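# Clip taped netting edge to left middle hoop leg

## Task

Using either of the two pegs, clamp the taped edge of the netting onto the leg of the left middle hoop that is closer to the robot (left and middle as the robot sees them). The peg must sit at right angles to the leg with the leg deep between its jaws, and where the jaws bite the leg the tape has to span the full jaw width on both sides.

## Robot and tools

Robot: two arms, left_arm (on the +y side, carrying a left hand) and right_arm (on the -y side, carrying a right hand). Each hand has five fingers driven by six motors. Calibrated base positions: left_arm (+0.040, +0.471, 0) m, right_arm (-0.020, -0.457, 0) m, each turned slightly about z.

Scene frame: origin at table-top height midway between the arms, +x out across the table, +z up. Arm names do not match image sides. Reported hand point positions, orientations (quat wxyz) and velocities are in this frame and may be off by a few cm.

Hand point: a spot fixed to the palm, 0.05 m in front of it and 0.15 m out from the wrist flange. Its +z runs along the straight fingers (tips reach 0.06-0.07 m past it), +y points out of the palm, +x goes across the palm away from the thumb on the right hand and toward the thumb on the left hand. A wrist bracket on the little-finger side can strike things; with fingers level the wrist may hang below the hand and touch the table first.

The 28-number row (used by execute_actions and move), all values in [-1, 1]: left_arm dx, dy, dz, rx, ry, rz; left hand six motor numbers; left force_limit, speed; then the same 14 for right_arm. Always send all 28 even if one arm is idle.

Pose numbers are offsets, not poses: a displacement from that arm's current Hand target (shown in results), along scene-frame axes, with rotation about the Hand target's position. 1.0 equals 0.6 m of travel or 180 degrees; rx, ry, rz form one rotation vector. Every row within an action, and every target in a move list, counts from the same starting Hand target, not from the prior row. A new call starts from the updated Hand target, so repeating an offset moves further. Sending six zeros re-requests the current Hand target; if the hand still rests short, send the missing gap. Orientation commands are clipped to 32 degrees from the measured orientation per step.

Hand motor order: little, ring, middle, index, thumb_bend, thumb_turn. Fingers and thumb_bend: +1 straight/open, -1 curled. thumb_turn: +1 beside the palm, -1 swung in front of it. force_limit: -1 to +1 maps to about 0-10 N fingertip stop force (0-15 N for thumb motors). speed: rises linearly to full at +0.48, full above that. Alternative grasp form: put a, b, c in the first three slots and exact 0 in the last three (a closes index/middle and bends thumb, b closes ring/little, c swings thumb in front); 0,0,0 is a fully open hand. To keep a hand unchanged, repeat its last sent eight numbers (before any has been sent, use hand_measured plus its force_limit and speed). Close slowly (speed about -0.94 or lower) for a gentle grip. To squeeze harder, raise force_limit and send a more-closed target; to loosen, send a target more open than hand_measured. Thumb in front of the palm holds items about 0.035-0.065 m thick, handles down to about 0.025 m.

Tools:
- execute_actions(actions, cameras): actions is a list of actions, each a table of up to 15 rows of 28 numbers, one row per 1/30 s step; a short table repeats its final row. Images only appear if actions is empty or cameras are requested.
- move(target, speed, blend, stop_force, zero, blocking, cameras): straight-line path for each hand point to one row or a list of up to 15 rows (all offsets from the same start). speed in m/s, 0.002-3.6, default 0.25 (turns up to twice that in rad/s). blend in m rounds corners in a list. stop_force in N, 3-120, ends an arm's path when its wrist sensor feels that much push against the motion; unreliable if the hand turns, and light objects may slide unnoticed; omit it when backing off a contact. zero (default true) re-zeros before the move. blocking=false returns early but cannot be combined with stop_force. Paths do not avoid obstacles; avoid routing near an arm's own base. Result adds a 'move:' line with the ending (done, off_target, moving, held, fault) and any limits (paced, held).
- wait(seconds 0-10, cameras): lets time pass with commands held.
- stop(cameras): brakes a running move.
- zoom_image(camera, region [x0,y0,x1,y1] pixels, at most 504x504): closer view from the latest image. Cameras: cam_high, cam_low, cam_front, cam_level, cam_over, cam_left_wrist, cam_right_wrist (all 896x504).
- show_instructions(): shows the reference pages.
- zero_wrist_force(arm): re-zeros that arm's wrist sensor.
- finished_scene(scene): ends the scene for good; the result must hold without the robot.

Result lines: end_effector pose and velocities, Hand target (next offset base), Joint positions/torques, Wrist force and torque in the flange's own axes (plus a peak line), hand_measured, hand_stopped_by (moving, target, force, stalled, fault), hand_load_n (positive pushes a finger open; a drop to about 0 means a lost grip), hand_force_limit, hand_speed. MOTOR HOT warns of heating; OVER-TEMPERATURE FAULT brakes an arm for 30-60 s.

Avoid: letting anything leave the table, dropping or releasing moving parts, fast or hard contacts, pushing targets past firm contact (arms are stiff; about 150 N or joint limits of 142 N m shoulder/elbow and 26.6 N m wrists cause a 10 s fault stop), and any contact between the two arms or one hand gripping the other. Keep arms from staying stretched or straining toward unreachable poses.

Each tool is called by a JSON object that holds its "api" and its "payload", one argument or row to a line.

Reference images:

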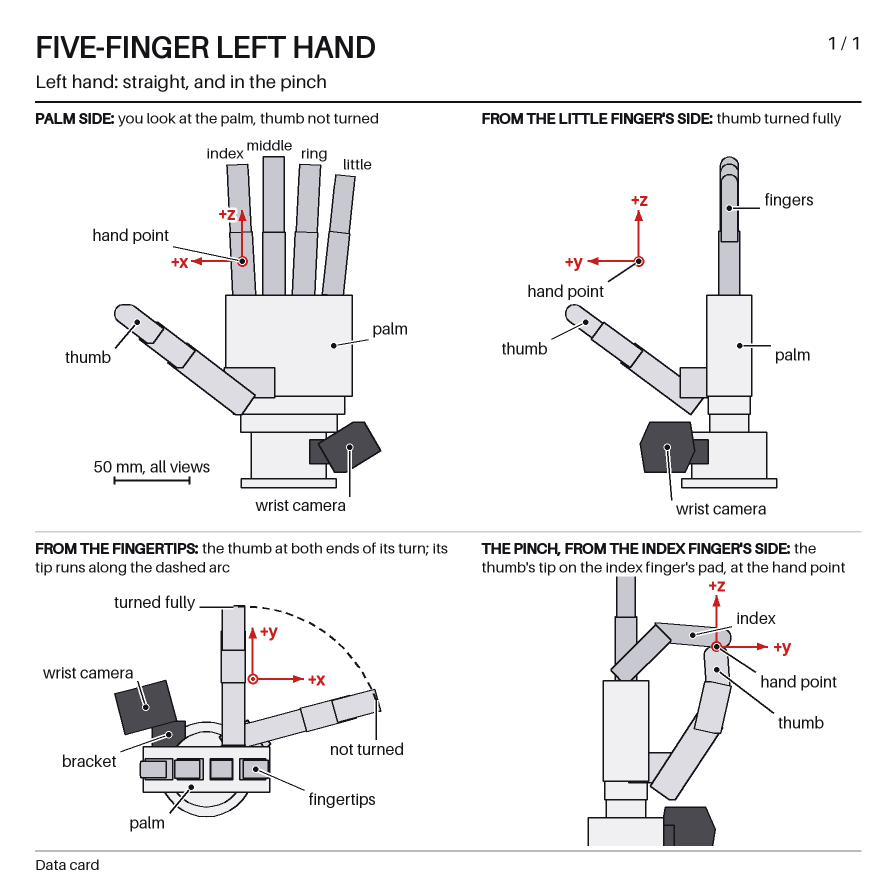

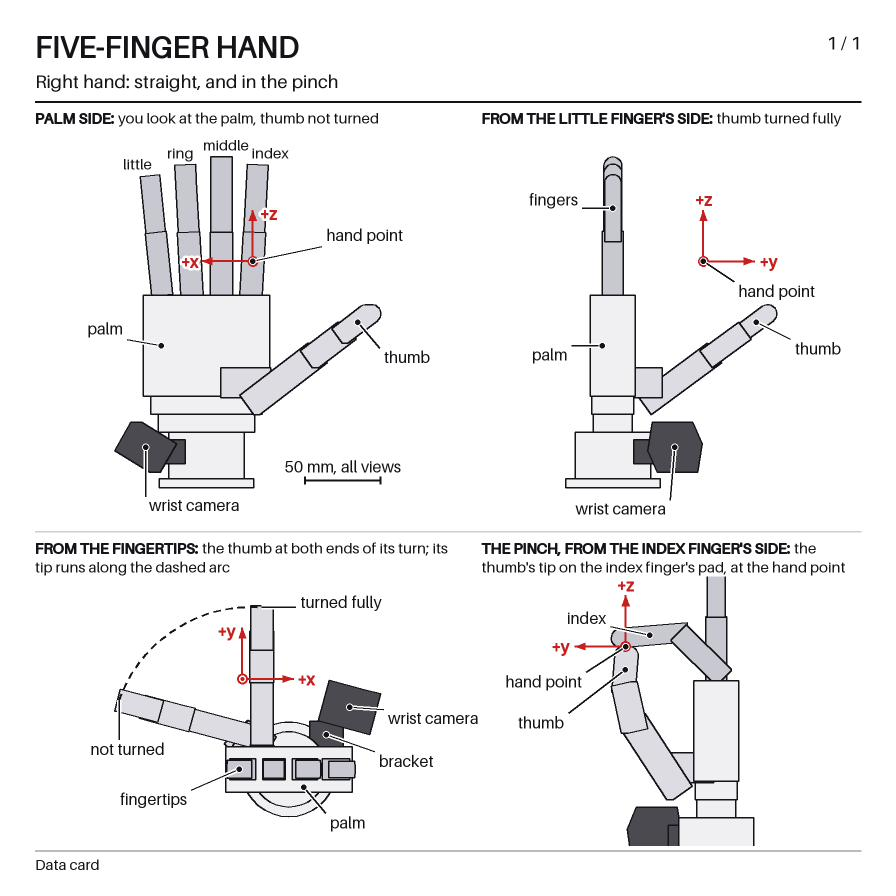

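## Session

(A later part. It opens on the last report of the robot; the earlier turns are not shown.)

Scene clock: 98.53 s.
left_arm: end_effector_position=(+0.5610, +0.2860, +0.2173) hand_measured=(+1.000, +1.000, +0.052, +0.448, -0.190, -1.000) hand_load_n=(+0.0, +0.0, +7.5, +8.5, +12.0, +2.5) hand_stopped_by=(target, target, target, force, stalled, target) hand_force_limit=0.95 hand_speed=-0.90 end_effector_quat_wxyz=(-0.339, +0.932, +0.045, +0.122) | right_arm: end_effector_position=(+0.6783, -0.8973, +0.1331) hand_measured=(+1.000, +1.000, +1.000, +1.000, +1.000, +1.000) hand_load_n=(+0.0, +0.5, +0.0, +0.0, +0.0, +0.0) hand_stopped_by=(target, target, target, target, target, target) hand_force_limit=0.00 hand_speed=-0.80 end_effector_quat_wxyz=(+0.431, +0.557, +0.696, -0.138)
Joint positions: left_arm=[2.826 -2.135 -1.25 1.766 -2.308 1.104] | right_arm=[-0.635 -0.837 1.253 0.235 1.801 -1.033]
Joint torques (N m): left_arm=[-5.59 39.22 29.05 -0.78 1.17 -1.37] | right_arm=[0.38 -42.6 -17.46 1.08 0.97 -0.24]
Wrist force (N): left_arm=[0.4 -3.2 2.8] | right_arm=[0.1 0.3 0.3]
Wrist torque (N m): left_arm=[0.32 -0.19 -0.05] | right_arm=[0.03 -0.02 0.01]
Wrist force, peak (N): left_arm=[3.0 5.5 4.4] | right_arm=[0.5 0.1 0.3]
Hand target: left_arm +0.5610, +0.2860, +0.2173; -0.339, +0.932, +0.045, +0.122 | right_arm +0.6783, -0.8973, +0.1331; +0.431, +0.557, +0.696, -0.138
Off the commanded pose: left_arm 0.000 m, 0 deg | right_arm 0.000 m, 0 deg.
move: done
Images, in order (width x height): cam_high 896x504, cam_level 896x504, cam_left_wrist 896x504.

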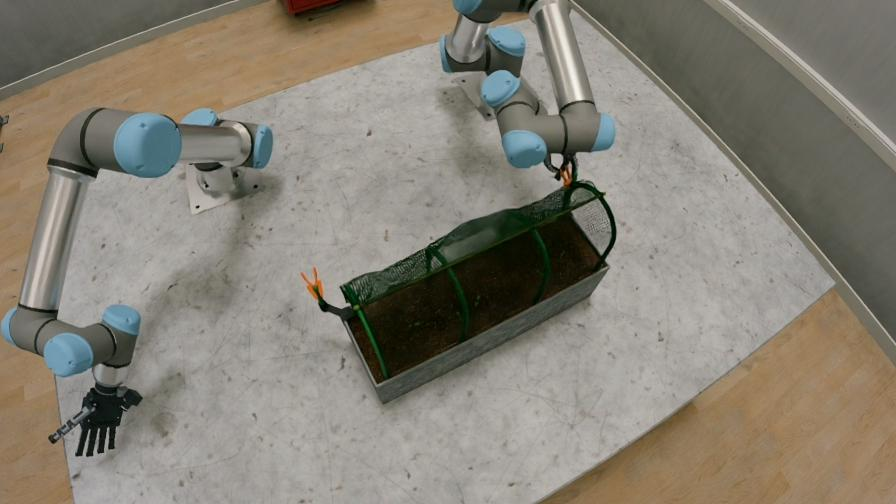

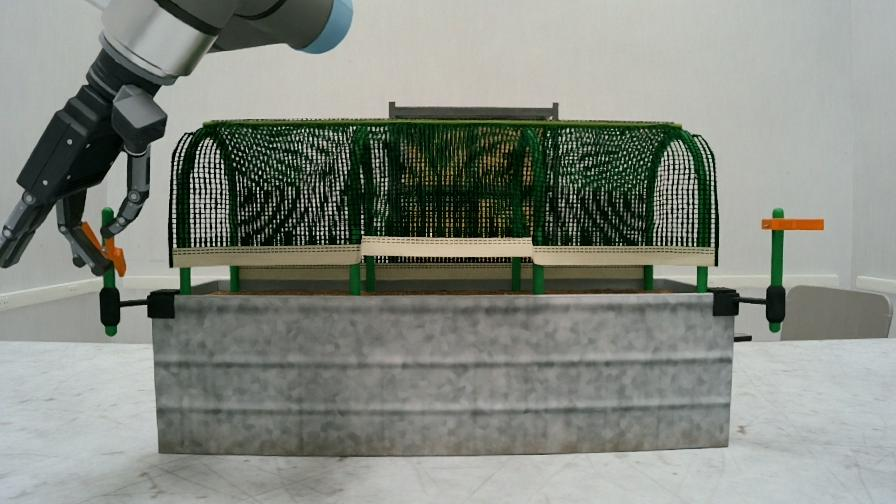

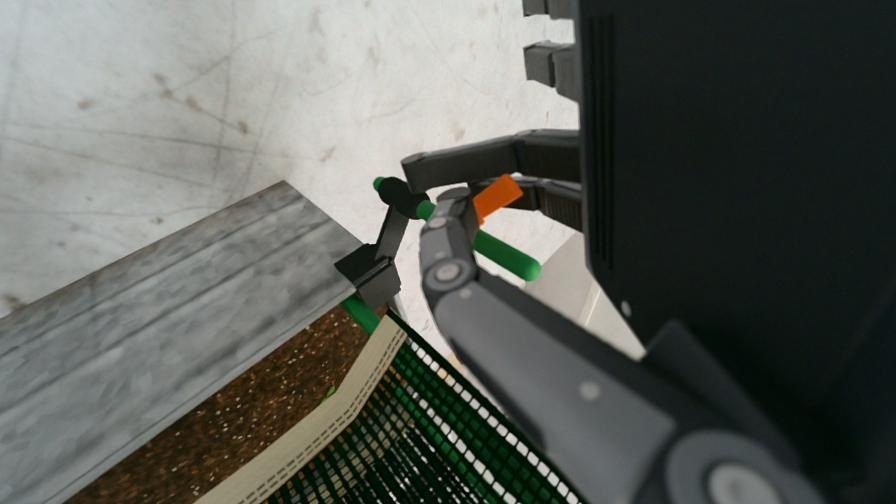

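{"api": "move", "payload": {
  "target": [
    [0,0,0.03,0,0,0, 1,1,0.05,0.05,-0.2,-1, 0.95,-0.9, 0,0,0,0,0,0, 0,0,0,0,0,0, 0,-0.8]
  ],
  "speed": 0.025,
  "cameras": ["cam_level"]
}}

{"api": "zoom_image", "payload": {
  "camera": "cam_level",
  "region": [40, 180, 180, 300]
}}

Scene clock: 99.87 s.
left_arm: end_effector_position=(+0.5610, +0.2860, +0.2351) hand_measured=(+1.000, +1.000, +0.052, +0.448, -0.190, -1.000) hand_load_n=(+0.0, +0.0, +6.5, +9.5, +12.0, +2.5) hand_stopped_by=(target, target, target, force, stalled, target) hand_force_limit=0.95 hand_speed=-0.90 end_effector_quat_wxyz=(-0.339, +0.932, +0.045, +0.122) end_effector_velocity=(+0.000, +0.000, +0.002) end_effector_angular_velocity=(+0.001, +0.000, +0.000) | right_arm: end_effector_position=(+0.6783, -0.8973, +0.1331) hand_measured=(+1.000, +1.000, +1.000, +1.000, +1.000, +1.000) hand_load_n=(+0.0, +0.0, +0.0, +0.0, -0.5, +0.0) hand_stopped_by=(target, target, target, target, target, target) hand_force_limit=0.00 hand_speed=-0.80 end_effector_quat_wxyz=(+0.431, +0.557, +0.696, -0.138)
Joint positions: left_arm=[2.826 -2.125 -1.219 1.725 -2.308 1.104] | right_arm=[-0.635 -0.837 1.253 0.235 1.801 -1.033]
Joint velocities: left_arm=[0 0.002 0.003 -0.005 -0.001 0] | right_arm=[within noise]
Joint torques (N m): left_arm=[-11.64 49.9 31.59 -3.78 0.37 0.08] | right_arm=[0.68 -42.27 -17.44 0.96 0.9 -0.34]
Wrist force (N): left_arm=[-0.7 -2.9 3.7] | right_arm=[0.2 0.2 -0.1]
Wrist torque (N m): left_arm=[0.31 -0.22 -0.07] | right_arm=[0.03 -0.03 0.02]
Wrist force, peak (N): left_arm=[-0.6 -3.3 3.8] | right_arm=[0.7 0.0 0.0]
Hand target: left_arm +0.5610, +0.2860, +0.2353; -0.339, +0.932, +0.045, +0.122 | right_arm +0.6783, -0.8973, +0.1331; +0.431, +0.557, +0.696, -0.138
Off the commanded pose: left_arm 0.000 m, 0 deg | right_arm 0.000 m, 0 deg.
move: done
Images, in order (width x height): cam_level 896x504.

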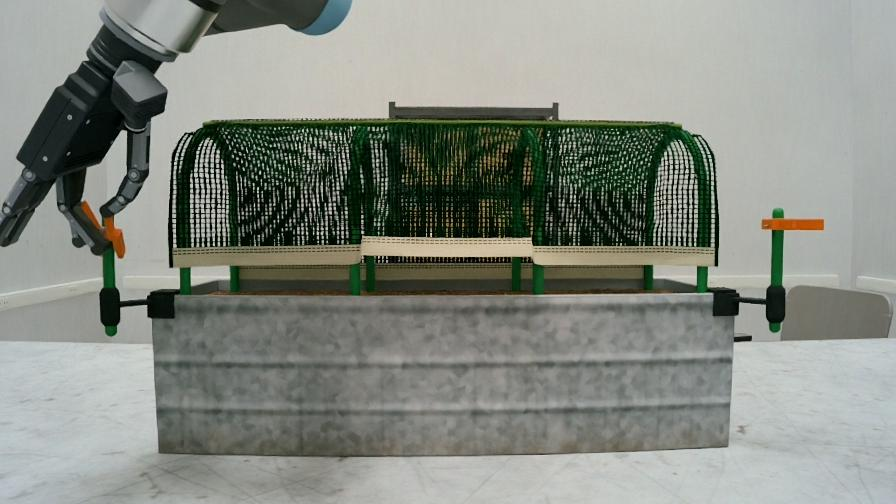

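Scaled by 3.600 from the camera's 896x504 image, which has a finer 1280x720 frame.

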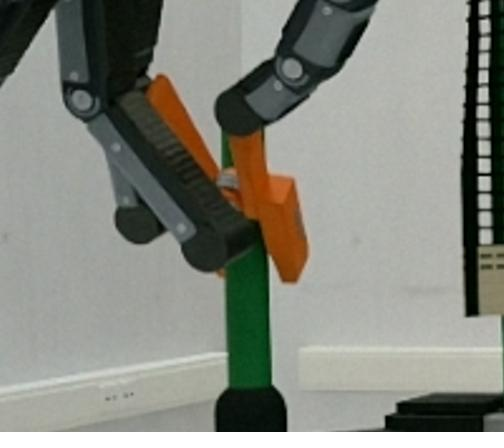

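{"api": "move", "payload": {
  "target": [
    [0,0,0,0,0,0, 1,1,0.42,0.6,0.0,-1, 0.2,-0.8, 0,0,0,0,0,0, 0,0,0,0,0,0, 0,-0.8],
    [0,0,0,0,0,0, 1,1,0.3,0.6,-0.06,-1, -0.3,-0.88, 0,0,0,0,0,0, 0,0,0,0,0,0, 0,-0.8]
  ],
  "speed": 0.02,
  "cameras": ["cam_left_wrist","cam_level"]
}}

{"api": "zoom_image", "payload": {
  "camera": "cam_left_wrist",
  "region": [380, 120, 560, 280]
}}

{"api": "zoom_image", "payload": {
  "camera": "cam_level",
  "region": [40, 180, 180, 300]
}}

Scene clock: 101.73 s.
left_arm: end_effector_position=(+0.5610, +0.2860, +0.2353) hand_measured=(+1.000, +1.000, +0.300, +0.600, -0.060, -1.000) hand_load_n=(+0.0, +0.0, +0.5, +0.0, +0.0, +0.0) hand_stopped_by=(target, target, target, target, target, target) hand_force_limit=-0.30 hand_speed=-0.88 end_effector_quat_wxyz=(-0.339, +0.932, +0.045, +0.122) | right_arm: end_effector_position=(+0.6783, -0.8973, +0.1331) hand_measured=(+1.000, +1.000, +1.000, +1.000, +1.000, +1.000) hand_load_n=(+0.0, +0.0, +0.0, +0.0, +0.0, +0.0) hand_stopped_by=(target, target, target, target, target, target) hand_force_limit=0.00 hand_speed=-0.80 end_effector_quat_wxyz=(+0.431, +0.557, +0.696, -0.138)
Joint positions: left_arm=[2.826 -2.125 -1.219 1.725 -2.308 1.104] | right_arm=[-0.635 -0.837 1.253 0.235 1.801 -1.033]
Joint torques (N m): left_arm=[1.55 43.74 25.61 -3.82 -0.57 -1.34] | right_arm=[0.32 -42.44 -17.04 1.14 0.94 -0.37]
Wrist force (N): left_arm=[0.8 0.3 -0.4] | right_arm=[-0.2 0.1 0.1]
Wrist torque (N m): left_arm=[0.22 -0.14 0.03] | right_arm=[0.02 0.02 -0.01]
Wrist force, peak (N): left_arm=[1.8 -2.8 4.4] | right_arm=[0.1 0.5 -0.2]
Hand target: left_arm +0.5610, +0.2860, +0.2353; -0.339, +0.932, +0.045, +0.122 | right_arm +0.6783, -0.8973, +0.1331; +0.431, +0.557, +0.696, -0.138
Off the commanded pose: left_arm 0.000 m, 0 deg | right_arm 0.000 m, 0 deg.
move: done
Images, in order (width x height): cam_level 896x504, cam_left_wrist 896x504.

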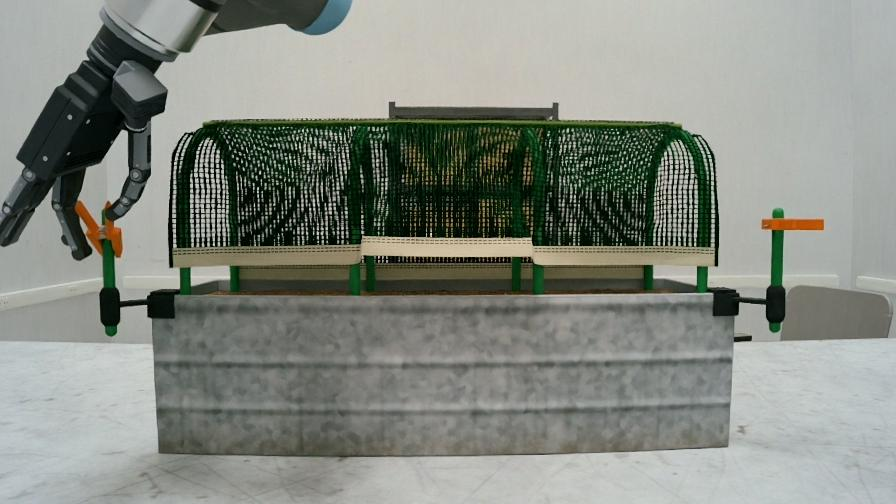

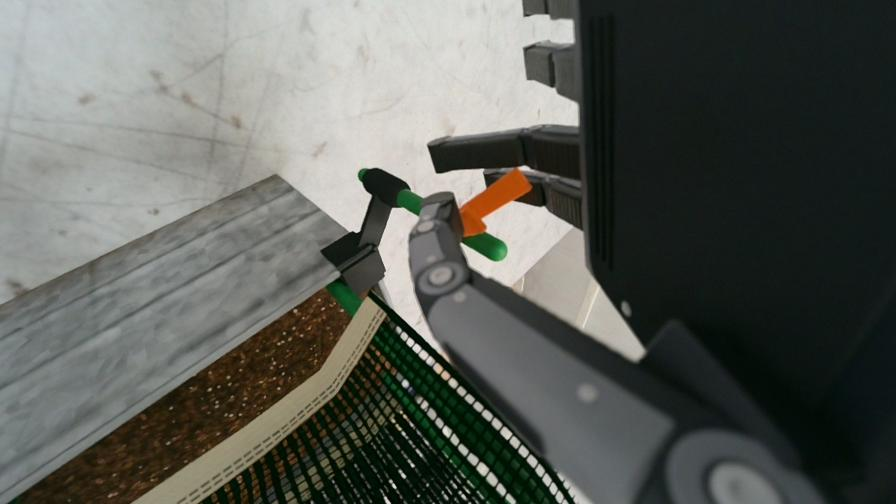

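Scaled by 2.800 from the camera's 896x504 image, which has a finer 1280x720 frame.

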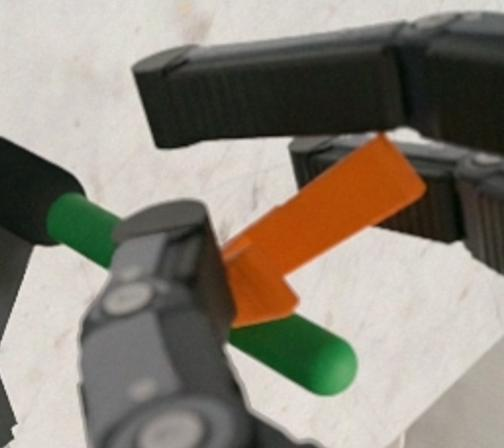

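Scaled by 3.600 from the camera's 896x504 image, which has a finer 1280x720 frame.

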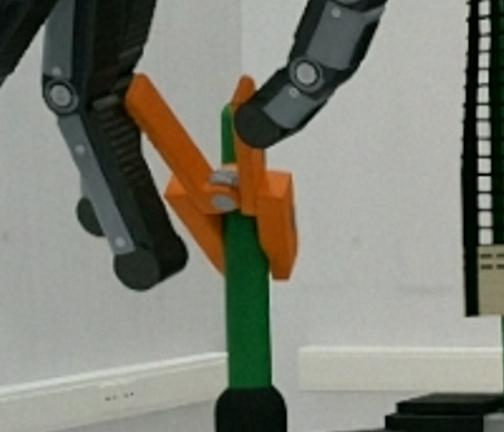

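{"api": "move", "payload": {
  "target": [
    [0,0,0,0,0,0, 1,1,0.2,0.6,-0.14,-1, -0.4,-0.88, 0,0,0,0,0,0, 0,0,0,0,0,0, 0,-0.8],
    [0,0,-0.03,0,0,0, 1,1,0.2,0.6,-0.14,-1, -0.4,-0.88, 0,0,0,0,0,0, 0,0,0,0,0,0, 0,-0.8]
  ],
  "speed": 0.02,
  "cameras": ["cam_left_wrist","cam_level"]
}}

{"api": "zoom_image", "payload": {
  "camera": "cam_left_wrist",
  "region": [380, 120, 560, 280]
}}

{"api": "zoom_image", "payload": {
  "camera": "cam_level",
  "region": [40, 180, 180, 300]
}}

Scene clock: 104.00 s.
left_arm: end_effector_position=(+0.5610, +0.2860, +0.2174) hand_measured=(+1.000, +1.000, +0.200, +0.600, -0.120, -1.000) hand_load_n=(+0.0, +0.0, +0.0, +0.0, +0.0, +0.0) hand_stopped_by=(target, target, target, target, force, target) hand_force_limit=-0.40 hand_speed=-0.88 end_effector_quat_wxyz=(-0.339, +0.932, +0.045, +0.122) | right_arm: end_effector_position=(+0.6783, -0.8973, +0.1331) hand_measured=(+1.000, +1.000, +1.000, +1.000, +1.000, +1.000) hand_load_n=(+0.0, +0.0, +0.0, +0.0, +0.0, +0.0) hand_stopped_by=(target, target, target, target, target, target) hand_force_limit=0.00 hand_speed=-0.80 end_effector_quat_wxyz=(+0.431, +0.557, +0.696, -0.138)
Joint positions: left_arm=[2.826 -2.135 -1.25 1.766 -2.308 1.104] | right_arm=[-0.635 -0.837 1.253 0.235 1.801 -1.033]
Joint torques (N m): left_arm=[8.44 31.9 4.28 -0.44 -1.22 -0.15] | right_arm=[0.06 -42.89 -17.87 1.03 0.97 -0.31]
Wrist force (N): left_arm=[0.5 0.3 -1.2] | right_arm=[0.2 -0.1 0.0]
Wrist torque (N m): left_arm=[0.28 -0.09 0.00] | right_arm=[-0.02 -0.03 0.01]
Wrist force, peak (N): left_arm=[2.1 2.5 1.6] | right_arm=[0.3 0.4 0.2]
Hand target: left_arm +0.5610, +0.2860, +0.2173; -0.339, +0.932, +0.045, +0.122 | right_arm +0.6783, -0.8973, +0.1331; +0.431, +0.557, +0.696, -0.138
Off the commanded pose: left_arm 0.000 m, 0 deg | right_arm 0.000 m, 0 deg.
move: done
Images, in order (width x height): cam_level 896x504, cam_left_wrist 896x504.

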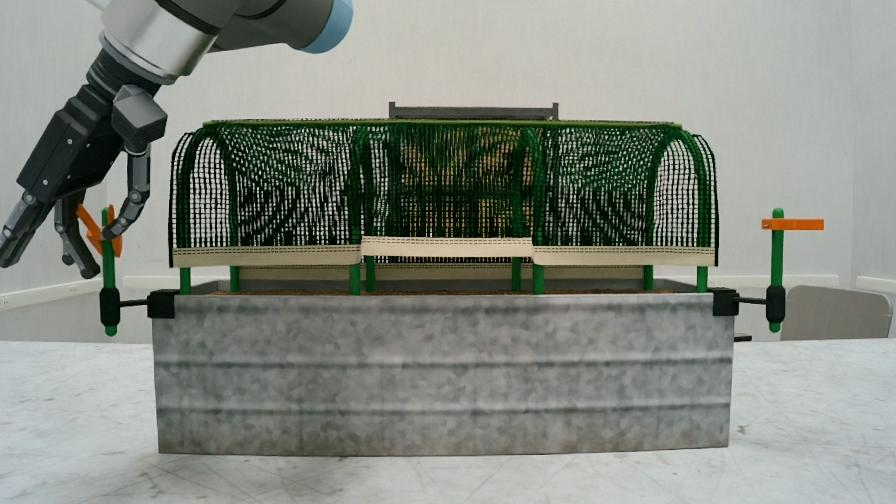

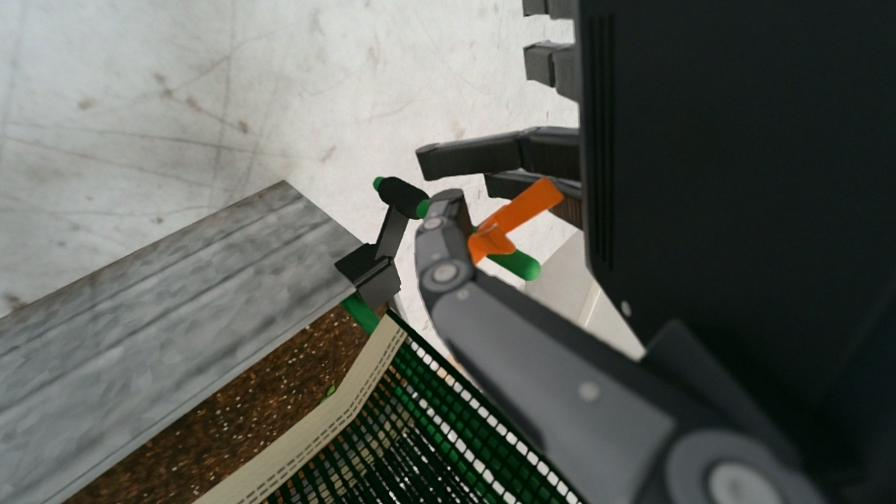

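Scaled by 2.800 from the camera's 896x504 image, which has a finer 1280x720 frame.

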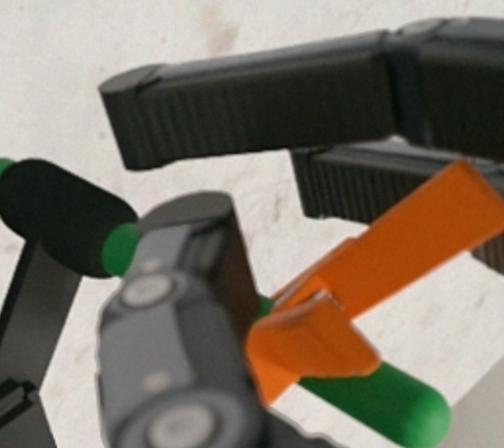

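Scaled by 3.600 from the camera's 896x504 image, which has a finer 1280x720 frame.

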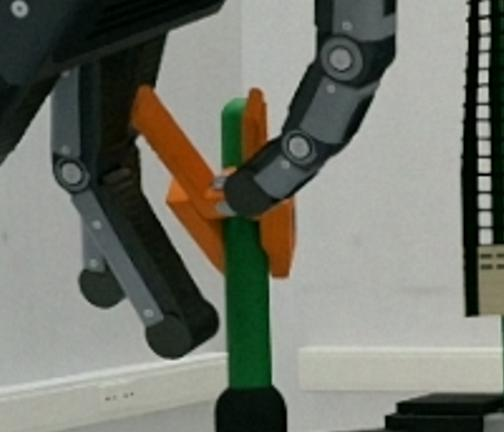

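{"api": "move", "payload": {
  "target": [
    [0,0,0,0,0,0, 1,1,0.6,0.65,0.3,-1, 0.0,-0.6, 0,0,0,0,0,0, 0,0,0,0,0,0, 0,-0.8],
    [0.0183,0,0.0403,0,0,0, 1,1,0.6,0.65,0.3,-1, 0.0,-0.6, 0,0,0,0,0,0, 0,0,0,0,0,0, 0,-0.8],
    [0.0183,0,0.0403,0,0,0, 1,1,0.25,0.65,-0.1,-1, -0.3,-0.85, 0,0,0,0,0,0, 0,0,0,0,0,0, 0,-0.8]
  ],
  "speed": 0.04,
  "cameras": ["cam_left_wrist","cam_level","cam_high"]
}}

{"api": "zoom_image", "payload": {
  "camera": "cam_left_wrist",
  "region": [380, 120, 600, 300]
}}

{"api": "zoom_image", "payload": {
  "camera": "cam_level",
  "region": [40, 180, 180, 300]
}}

{"api": "zoom_image", "payload": {
  "camera": "cam_high",
  "region": [540, 150, 580, 190]
}}

Scene clock: 109.40 s.
left_arm: end_effector_position=(+0.5720, +0.2860, +0.2414) hand_measured=(+1.000, +1.000, +0.296, +0.650, -0.100, -1.000) hand_load_n=(+0.0, +0.0, +3.5, +0.0, +0.0, +0.0) hand_stopped_by=(target, target, force, target, target, target) hand_force_limit=-0.30 hand_speed=-0.85 end_effector_quat_wxyz=(-0.339, +0.932, +0.045, +0.122) | right_arm: end_effector_position=(+0.6783, -0.8973, +0.1331) hand_measured=(+1.000, +1.000, +1.000, +1.000, +1.000, +1.000) hand_load_n=(+0.0, +0.0, +0.0, +0.0, +0.0, +0.0) hand_stopped_by=(target, target, target, target, target, target) hand_force_limit=0.00 hand_speed=-0.80 end_effector_quat_wxyz=(+0.431, +0.557, +0.696, -0.138)
Joint positions: left_arm=[2.833 -2.145 -1.169 1.702 -2.308 1.114] | right_arm=[-0.635 -0.837 1.253 0.235 1.801 -1.033]
Joint torques (N m): left_arm=[1.46 38.96 30.45 -2.38 -0.88 0.74] | right_arm=[0.63 -41.7 -17.17 1.16 0.93 -0.37]
Wrist force (N): left_arm=[0.2 0.4 1.9] | right_arm=[-0.2 -0.1 -0.2]
Wrist torque (N m): left_arm=[0.25 -0.13 -0.17] | right_arm=[0.00 0.04 -0.02]
Wrist force, peak (N): left_arm=[0.1 0.7 2.0] | right_arm=[0.5 0.4 -0.4]
Hand target: left_arm +0.5720, +0.2860, +0.2414; -0.339, +0.932, +0.045, +0.122 | right_arm +0.6783, -0.8973, +0.1331; +0.431, +0.557, +0.696, -0.138
Off the commanded pose: left_arm 0.000 m, 0 deg | right_arm 0.000 m, 0 deg.
move: done
Images, in order (width x height): cam_high 896x504, cam_level 896x504, cam_left_wrist 896x504.

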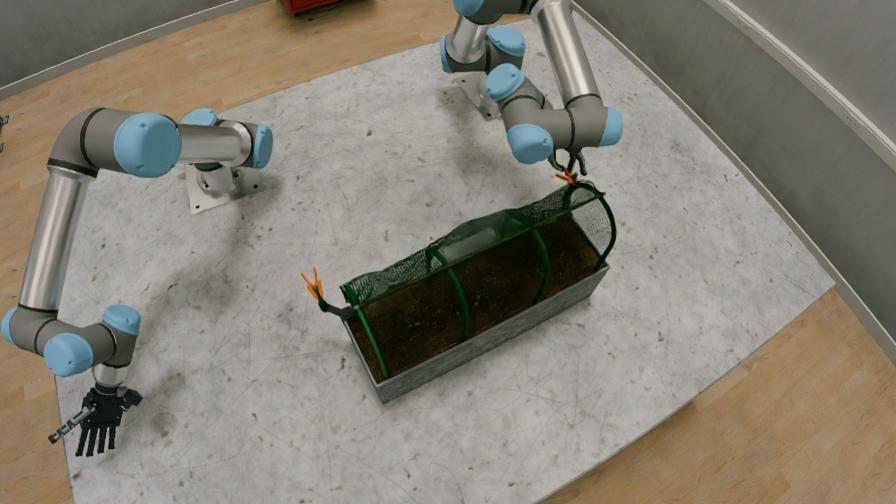

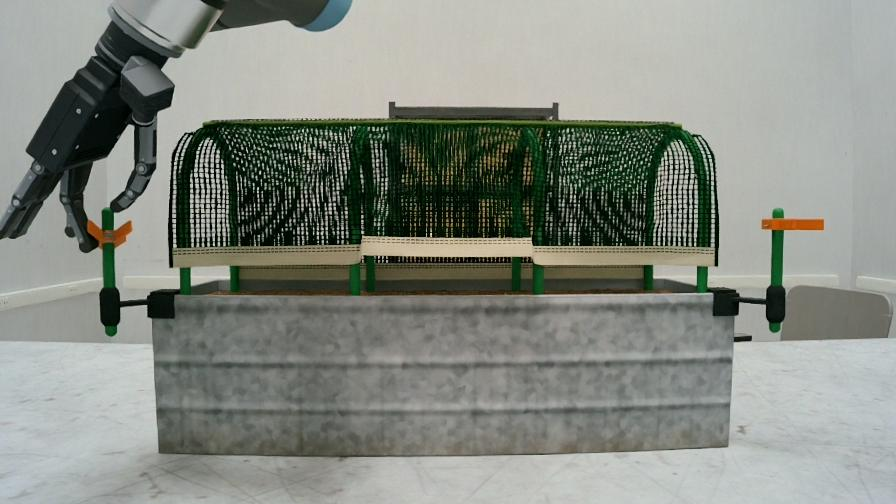

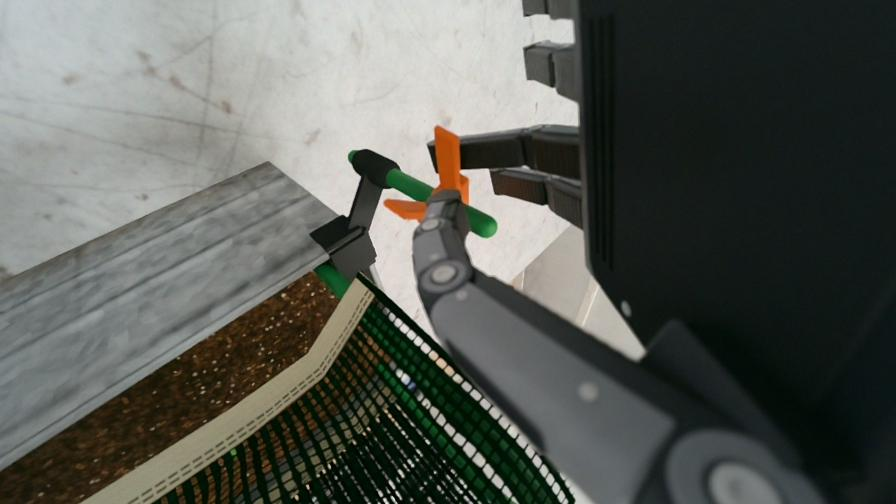

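Scaled by 2.291 from the camera's 896x504 image, which has a finer 1280x720 frame.

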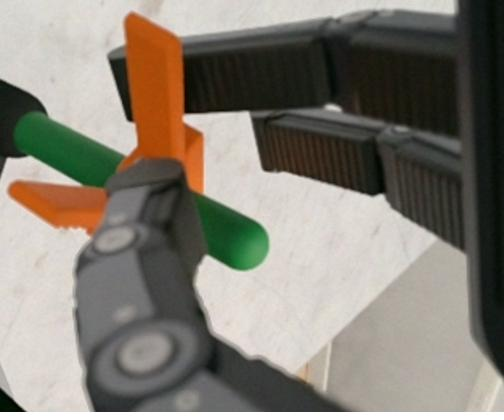

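Scaled by 3.600 from the camera's 896x504 image, which has a finer 1280x720 frame.

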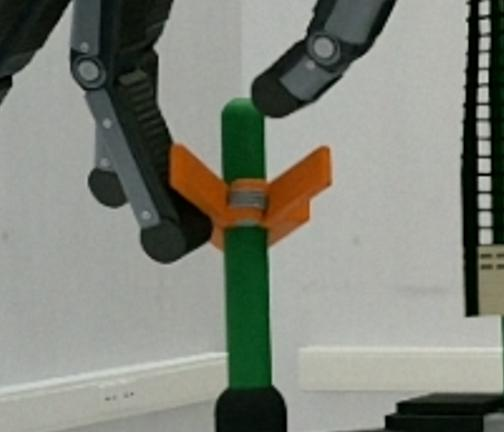

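Scaled by 12.600 from the camera's 896x504 image, which has a finer 1280x720 frame.

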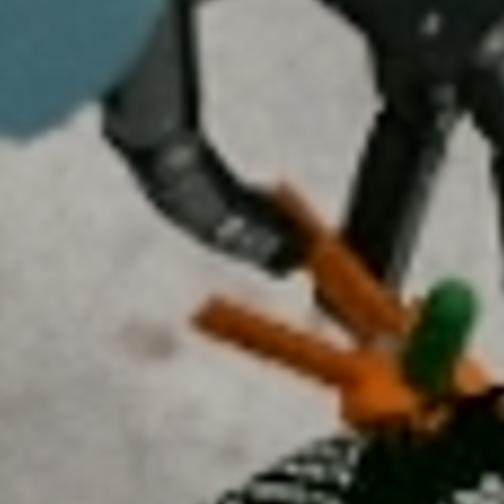

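{"api": "move", "payload": {
  "target": [
    [0,0,0,0,0,0, 1,1,0.6,0.65,-0.1,-1, -0.3,-0.6, 0,0,0,0,0,0, 0,0,0,0,0,0, 0,-0.8],
    [0,0,0.025,0,0,0, 1,1,0.6,0.65,-0.1,-1, -0.3,-0.6, 0,0,0,0,0,0, 0,0,0,0,0,0, 0,-0.8],
    [-0.0083,0,0.025,0,0,0, 1,1,0.6,0.65,0.75,-1, -0.3,-0.3, 0,0,0,0,0,0, 0,0,0,0,0,0, 0,-0.8],
    [-0.0083,-0.01,-0.013,0,0,0, 1,1,0.6,0.65,0.75,-1, -0.3,-0.6, 0,0,0,0,0,0, 0,0,0,0,0,0, 0,-0.8]
  ],
  "speed": 0.04,
  "cameras": ["cam_left_wrist","cam_level","cam_high"]
}}

{"api": "zoom_image", "payload": {
  "camera": "cam_left_wrist",
  "region": [380, 120, 600, 300]
}}

{"api": "zoom_image", "payload": {
  "camera": "cam_level",
  "region": [40, 180, 180, 300]
}}

{"api": "zoom_image", "payload": {
  "camera": "cam_high",
  "region": [540, 150, 580, 190]
}}

Scene clock: 114.70 s.
left_arm: end_effector_position=(+0.5670, +0.2800, +0.2336) hand_measured=(+1.000, +1.000, +0.600, +0.650, +0.750, -1.000) hand_load_n=(+0.0, +0.0, +0.0, +0.0, +0.0, -0.5) hand_stopped_by=(target, target, target, target, target, target) hand_force_limit=-0.30 hand_speed=-0.60 end_effector_quat_wxyz=(-0.339, +0.932, +0.045, +0.122) | right_arm: end_effector_position=(+0.6783, -0.8973, +0.1331) hand_measured=(+1.000, +1.000, +1.000, +1.000, +1.000, +1.000) hand_load_n=(+0.0, +0.0, +0.0, +0.0, +0.0, +0.0) hand_stopped_by=(target, target, target, target, target, target) hand_force_limit=0.00 hand_speed=-0.80 end_effector_quat_wxyz=(+0.431, +0.557, +0.696, -0.138)
Joint positions: left_arm=[2.819 -2.147 -1.189 1.711 -2.307 1.095] | right_arm=[-0.635 -0.837 1.253 0.235 1.801 -1.033]
Joint torques (N m): left_arm=[-11.89 34.04 4.99 -0.67 0.89 -1.72] | right_arm=[0.06 -41.77 -17.2 1.22 1.05 -0.43]
Wrist force (N): left_arm=[0.9 1.0 -1.2] | right_arm=[0.5 0.2 0.0]
Wrist torque (N m): left_arm=[0.27 -0.13 0.02] | right_arm=[0.02 -0.07 0.03]
Wrist force, peak (N): left_arm=[0.3 0.3 2.1] | right_arm=[0.6 0.2 -0.1]
Hand target: left_arm +0.5670, +0.2800, +0.2336; -0.339, +0.932, +0.045, +0.122 | right_arm +0.6783, -0.8973, +0.1331; +0.431, +0.557, +0.696, -0.138
Off the commanded pose: left_arm 0.000 m, 0 deg | right_arm 0.000 m, 0 deg.
move: done
Images, in order (width x height): cam_high 896x504, cam_level 896x504, cam_left_wrist 896x504.

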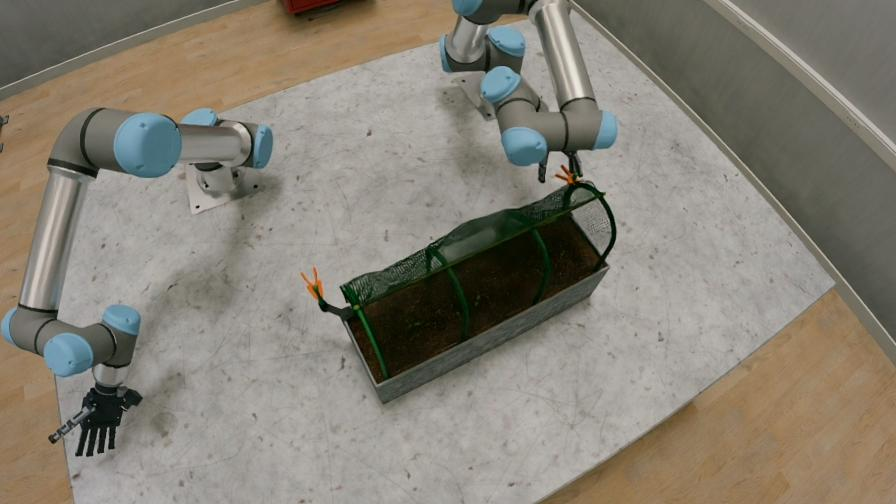

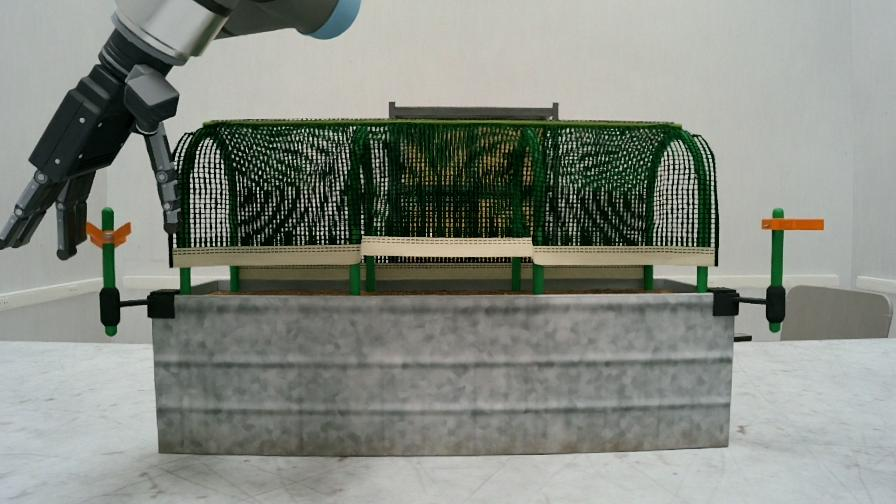

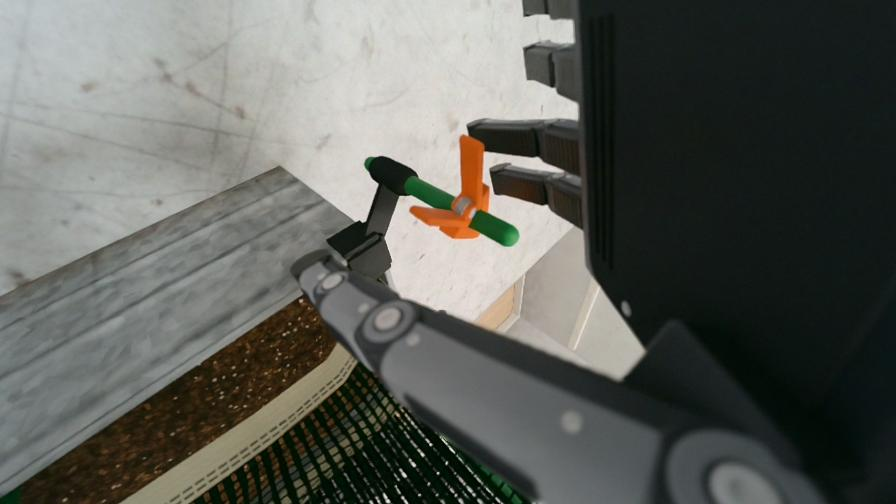

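Scaled by 2.291 from the camera's 896x504 image, which has a finer 1280x720 frame.

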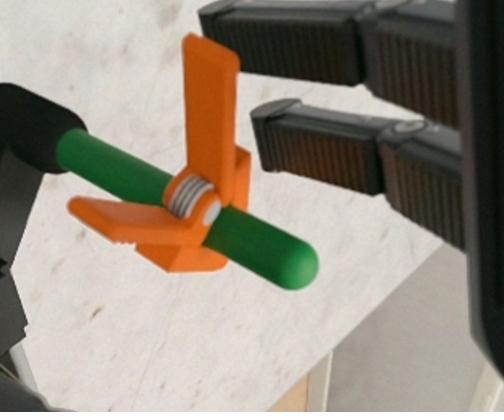

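Scaled by 3.600 from the camera's 896x504 image, which has a finer 1280x720 frame.

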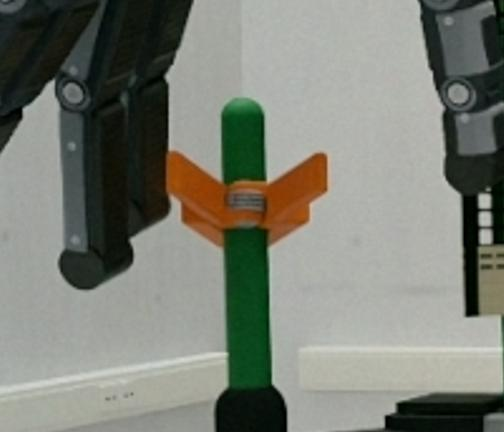

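Scaled by 12.600 from the camera's 896x504 image, which has a finer 1280x720 frame.

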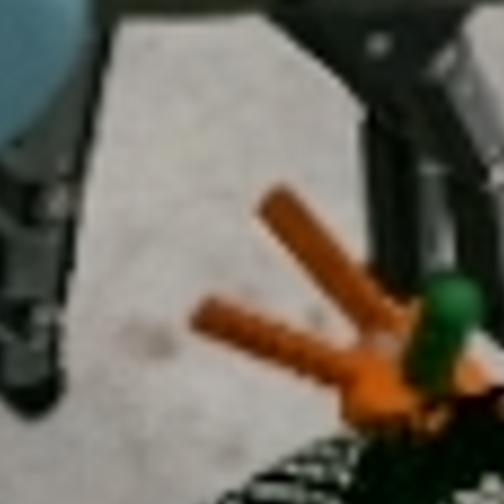

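{"api": "move", "payload": {
  "target": [
    [0,0,0,0,0,0, 1,1,0.6,0.65,0.2,-1, -0.4,-0.7, 0,0,0,0,0,0, 0,0,0,0,0,0, 0,-0.8],
    [-0.005,0.0108,-0.01,0,0,0, 1,1,0.6,0.65,0.2,-1, -0.4,-0.8, 0,0,0,0,0,0, 0,0,0,0,0,0, 0,-0.8],
    [-0.01,0.016,-0.02,0,0,0, 1,1,0.6,0.65,0.2,-1, -0.4,-0.8, 0,0,0,0,0,0, 0,0,0,0,0,0, 0,-0.8]
  ],
  "speed": 0.03,
  "cameras": ["cam_left_wrist","cam_level","cam_high"]
}}

{"api": "zoom_image", "payload": {
  "camera": "cam_left_wrist",
  "region": [380, 120, 600, 300]
}}

{"api": "zoom_image", "payload": {
  "camera": "cam_level",
  "region": [40, 180, 180, 300]
}}

{"api": "zoom_image", "payload": {
  "camera": "cam_high",
  "region": [540, 150, 580, 190]
}}

Scene clock: 119.73 s.
left_arm: end_effector_position=(+0.5610, +0.2895, +0.2217) hand_measured=(+1.000, +1.000, +0.600, +0.650, +0.200, -1.000) hand_load_n=(+0.0, +0.0, +0.0, +0.0, +2.5, -1.0) hand_stopped_by=(target, target, target, target, target, target) hand_force_limit=-0.40 hand_speed=-0.80 end_effector_quat_wxyz=(-0.339, +0.932, +0.045, +0.122) | right_arm: end_effector_position=(+0.6783, -0.8973, +0.1331) hand_measured=(+1.000, +1.000, +1.000, +1.000, +1.000, +1.000) hand_load_n=(+0.0, +0.0, +0.0, +0.0, +0.0, +0.0) hand_stopped_by=(target, target, target, target, target, target) hand_force_limit=0.00 hand_speed=-0.80 end_effector_quat_wxyz=(+0.431, +0.557, +0.696, -0.138)
Joint positions: left_arm=[2.833 -2.127 -1.25 1.763 -2.308 1.113] | right_arm=[-0.635 -0.837 1.253 0.235 1.801 -1.033]
Joint torques (N m): left_arm=[11.2 49.14 6.82 -0.54 -3.11 1.53] | right_arm=[0.39 -41.78 -17.28 1.22 1 -0.42]
Wrist force (N): left_arm=[-0.4 2.7 -3.7] | right_arm=[0.4 -0.3 0.2]
Wrist torque (N m): left_arm=[0.30 -0.15 -0.19] | right_arm=[-0.06 -0.07 0.01]
Wrist force, peak (N): left_arm=[-0.8 3.1 -4.2] | right_arm=[0.4 0.5 0.1]
Hand target: left_arm +0.5610, +0.2896, +0.2216; -0.339, +0.932, +0.045, +0.122 | right_arm +0.6783, -0.8973, +0.1331; +0.431, +0.557, +0.696, -0.138
Off the commanded pose: left_arm 0.000 m, 0 deg | right_arm 0.000 m, 0 deg.
move: done
Images, in order (width x height): cam_high 896x504, cam_level 896x504, cam_left_wrist 896x504.

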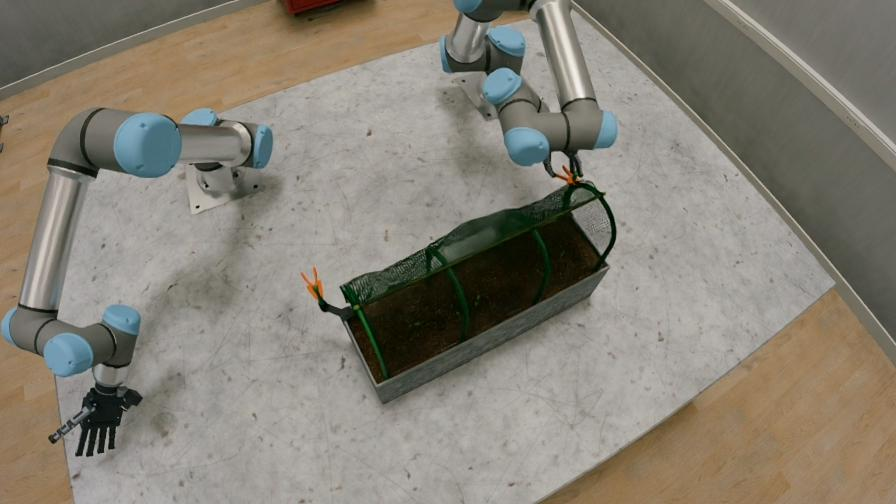

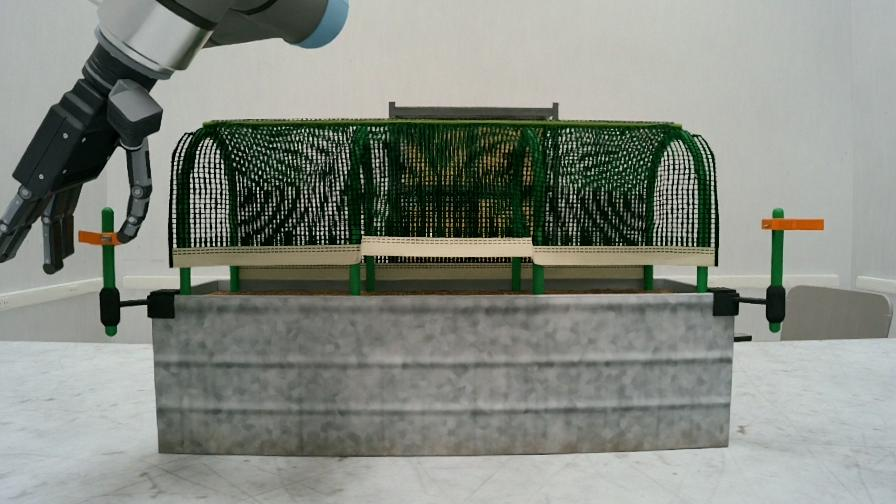

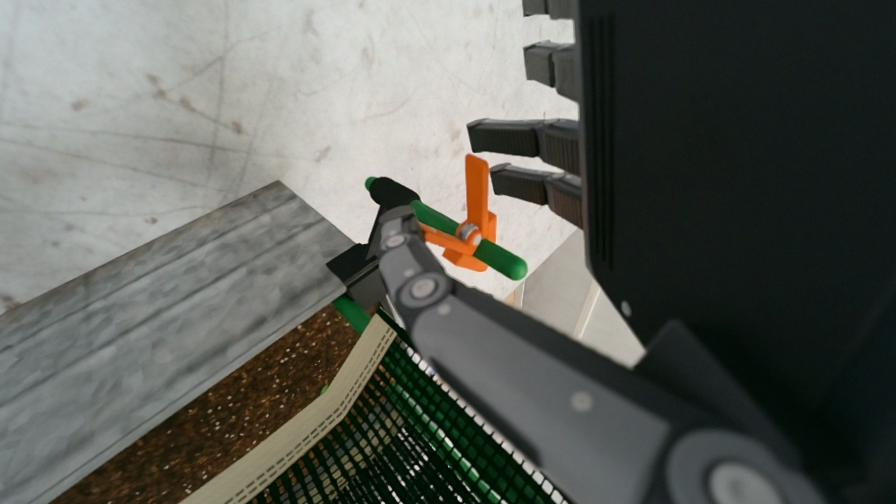

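Scaled by 2.291 from the camera's 896x504 image, which has a finer 1280x720 frame.

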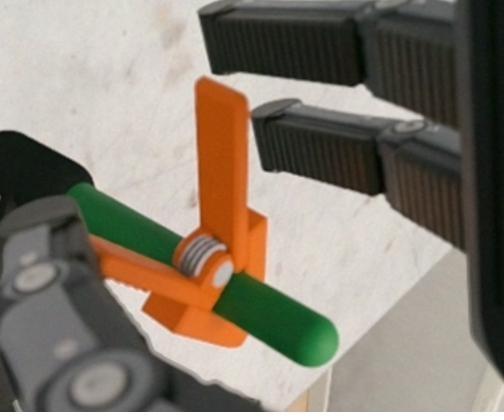

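Scaled by 3.600 from the camera's 896x504 image, which has a finer 1280x720 frame.

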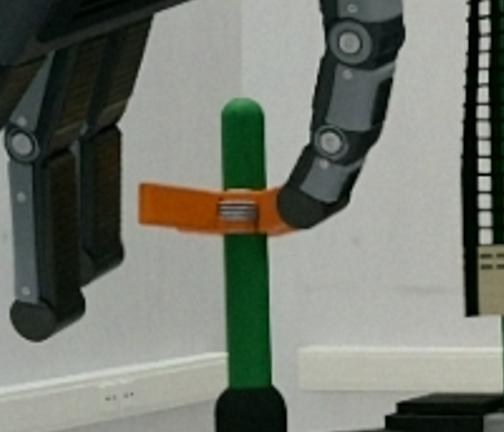

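Scaled by 12.600 from the camera's 896x504 image, which has a finer 1280x720 frame.

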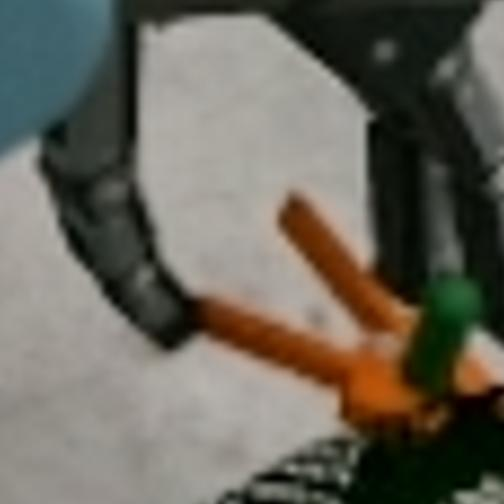

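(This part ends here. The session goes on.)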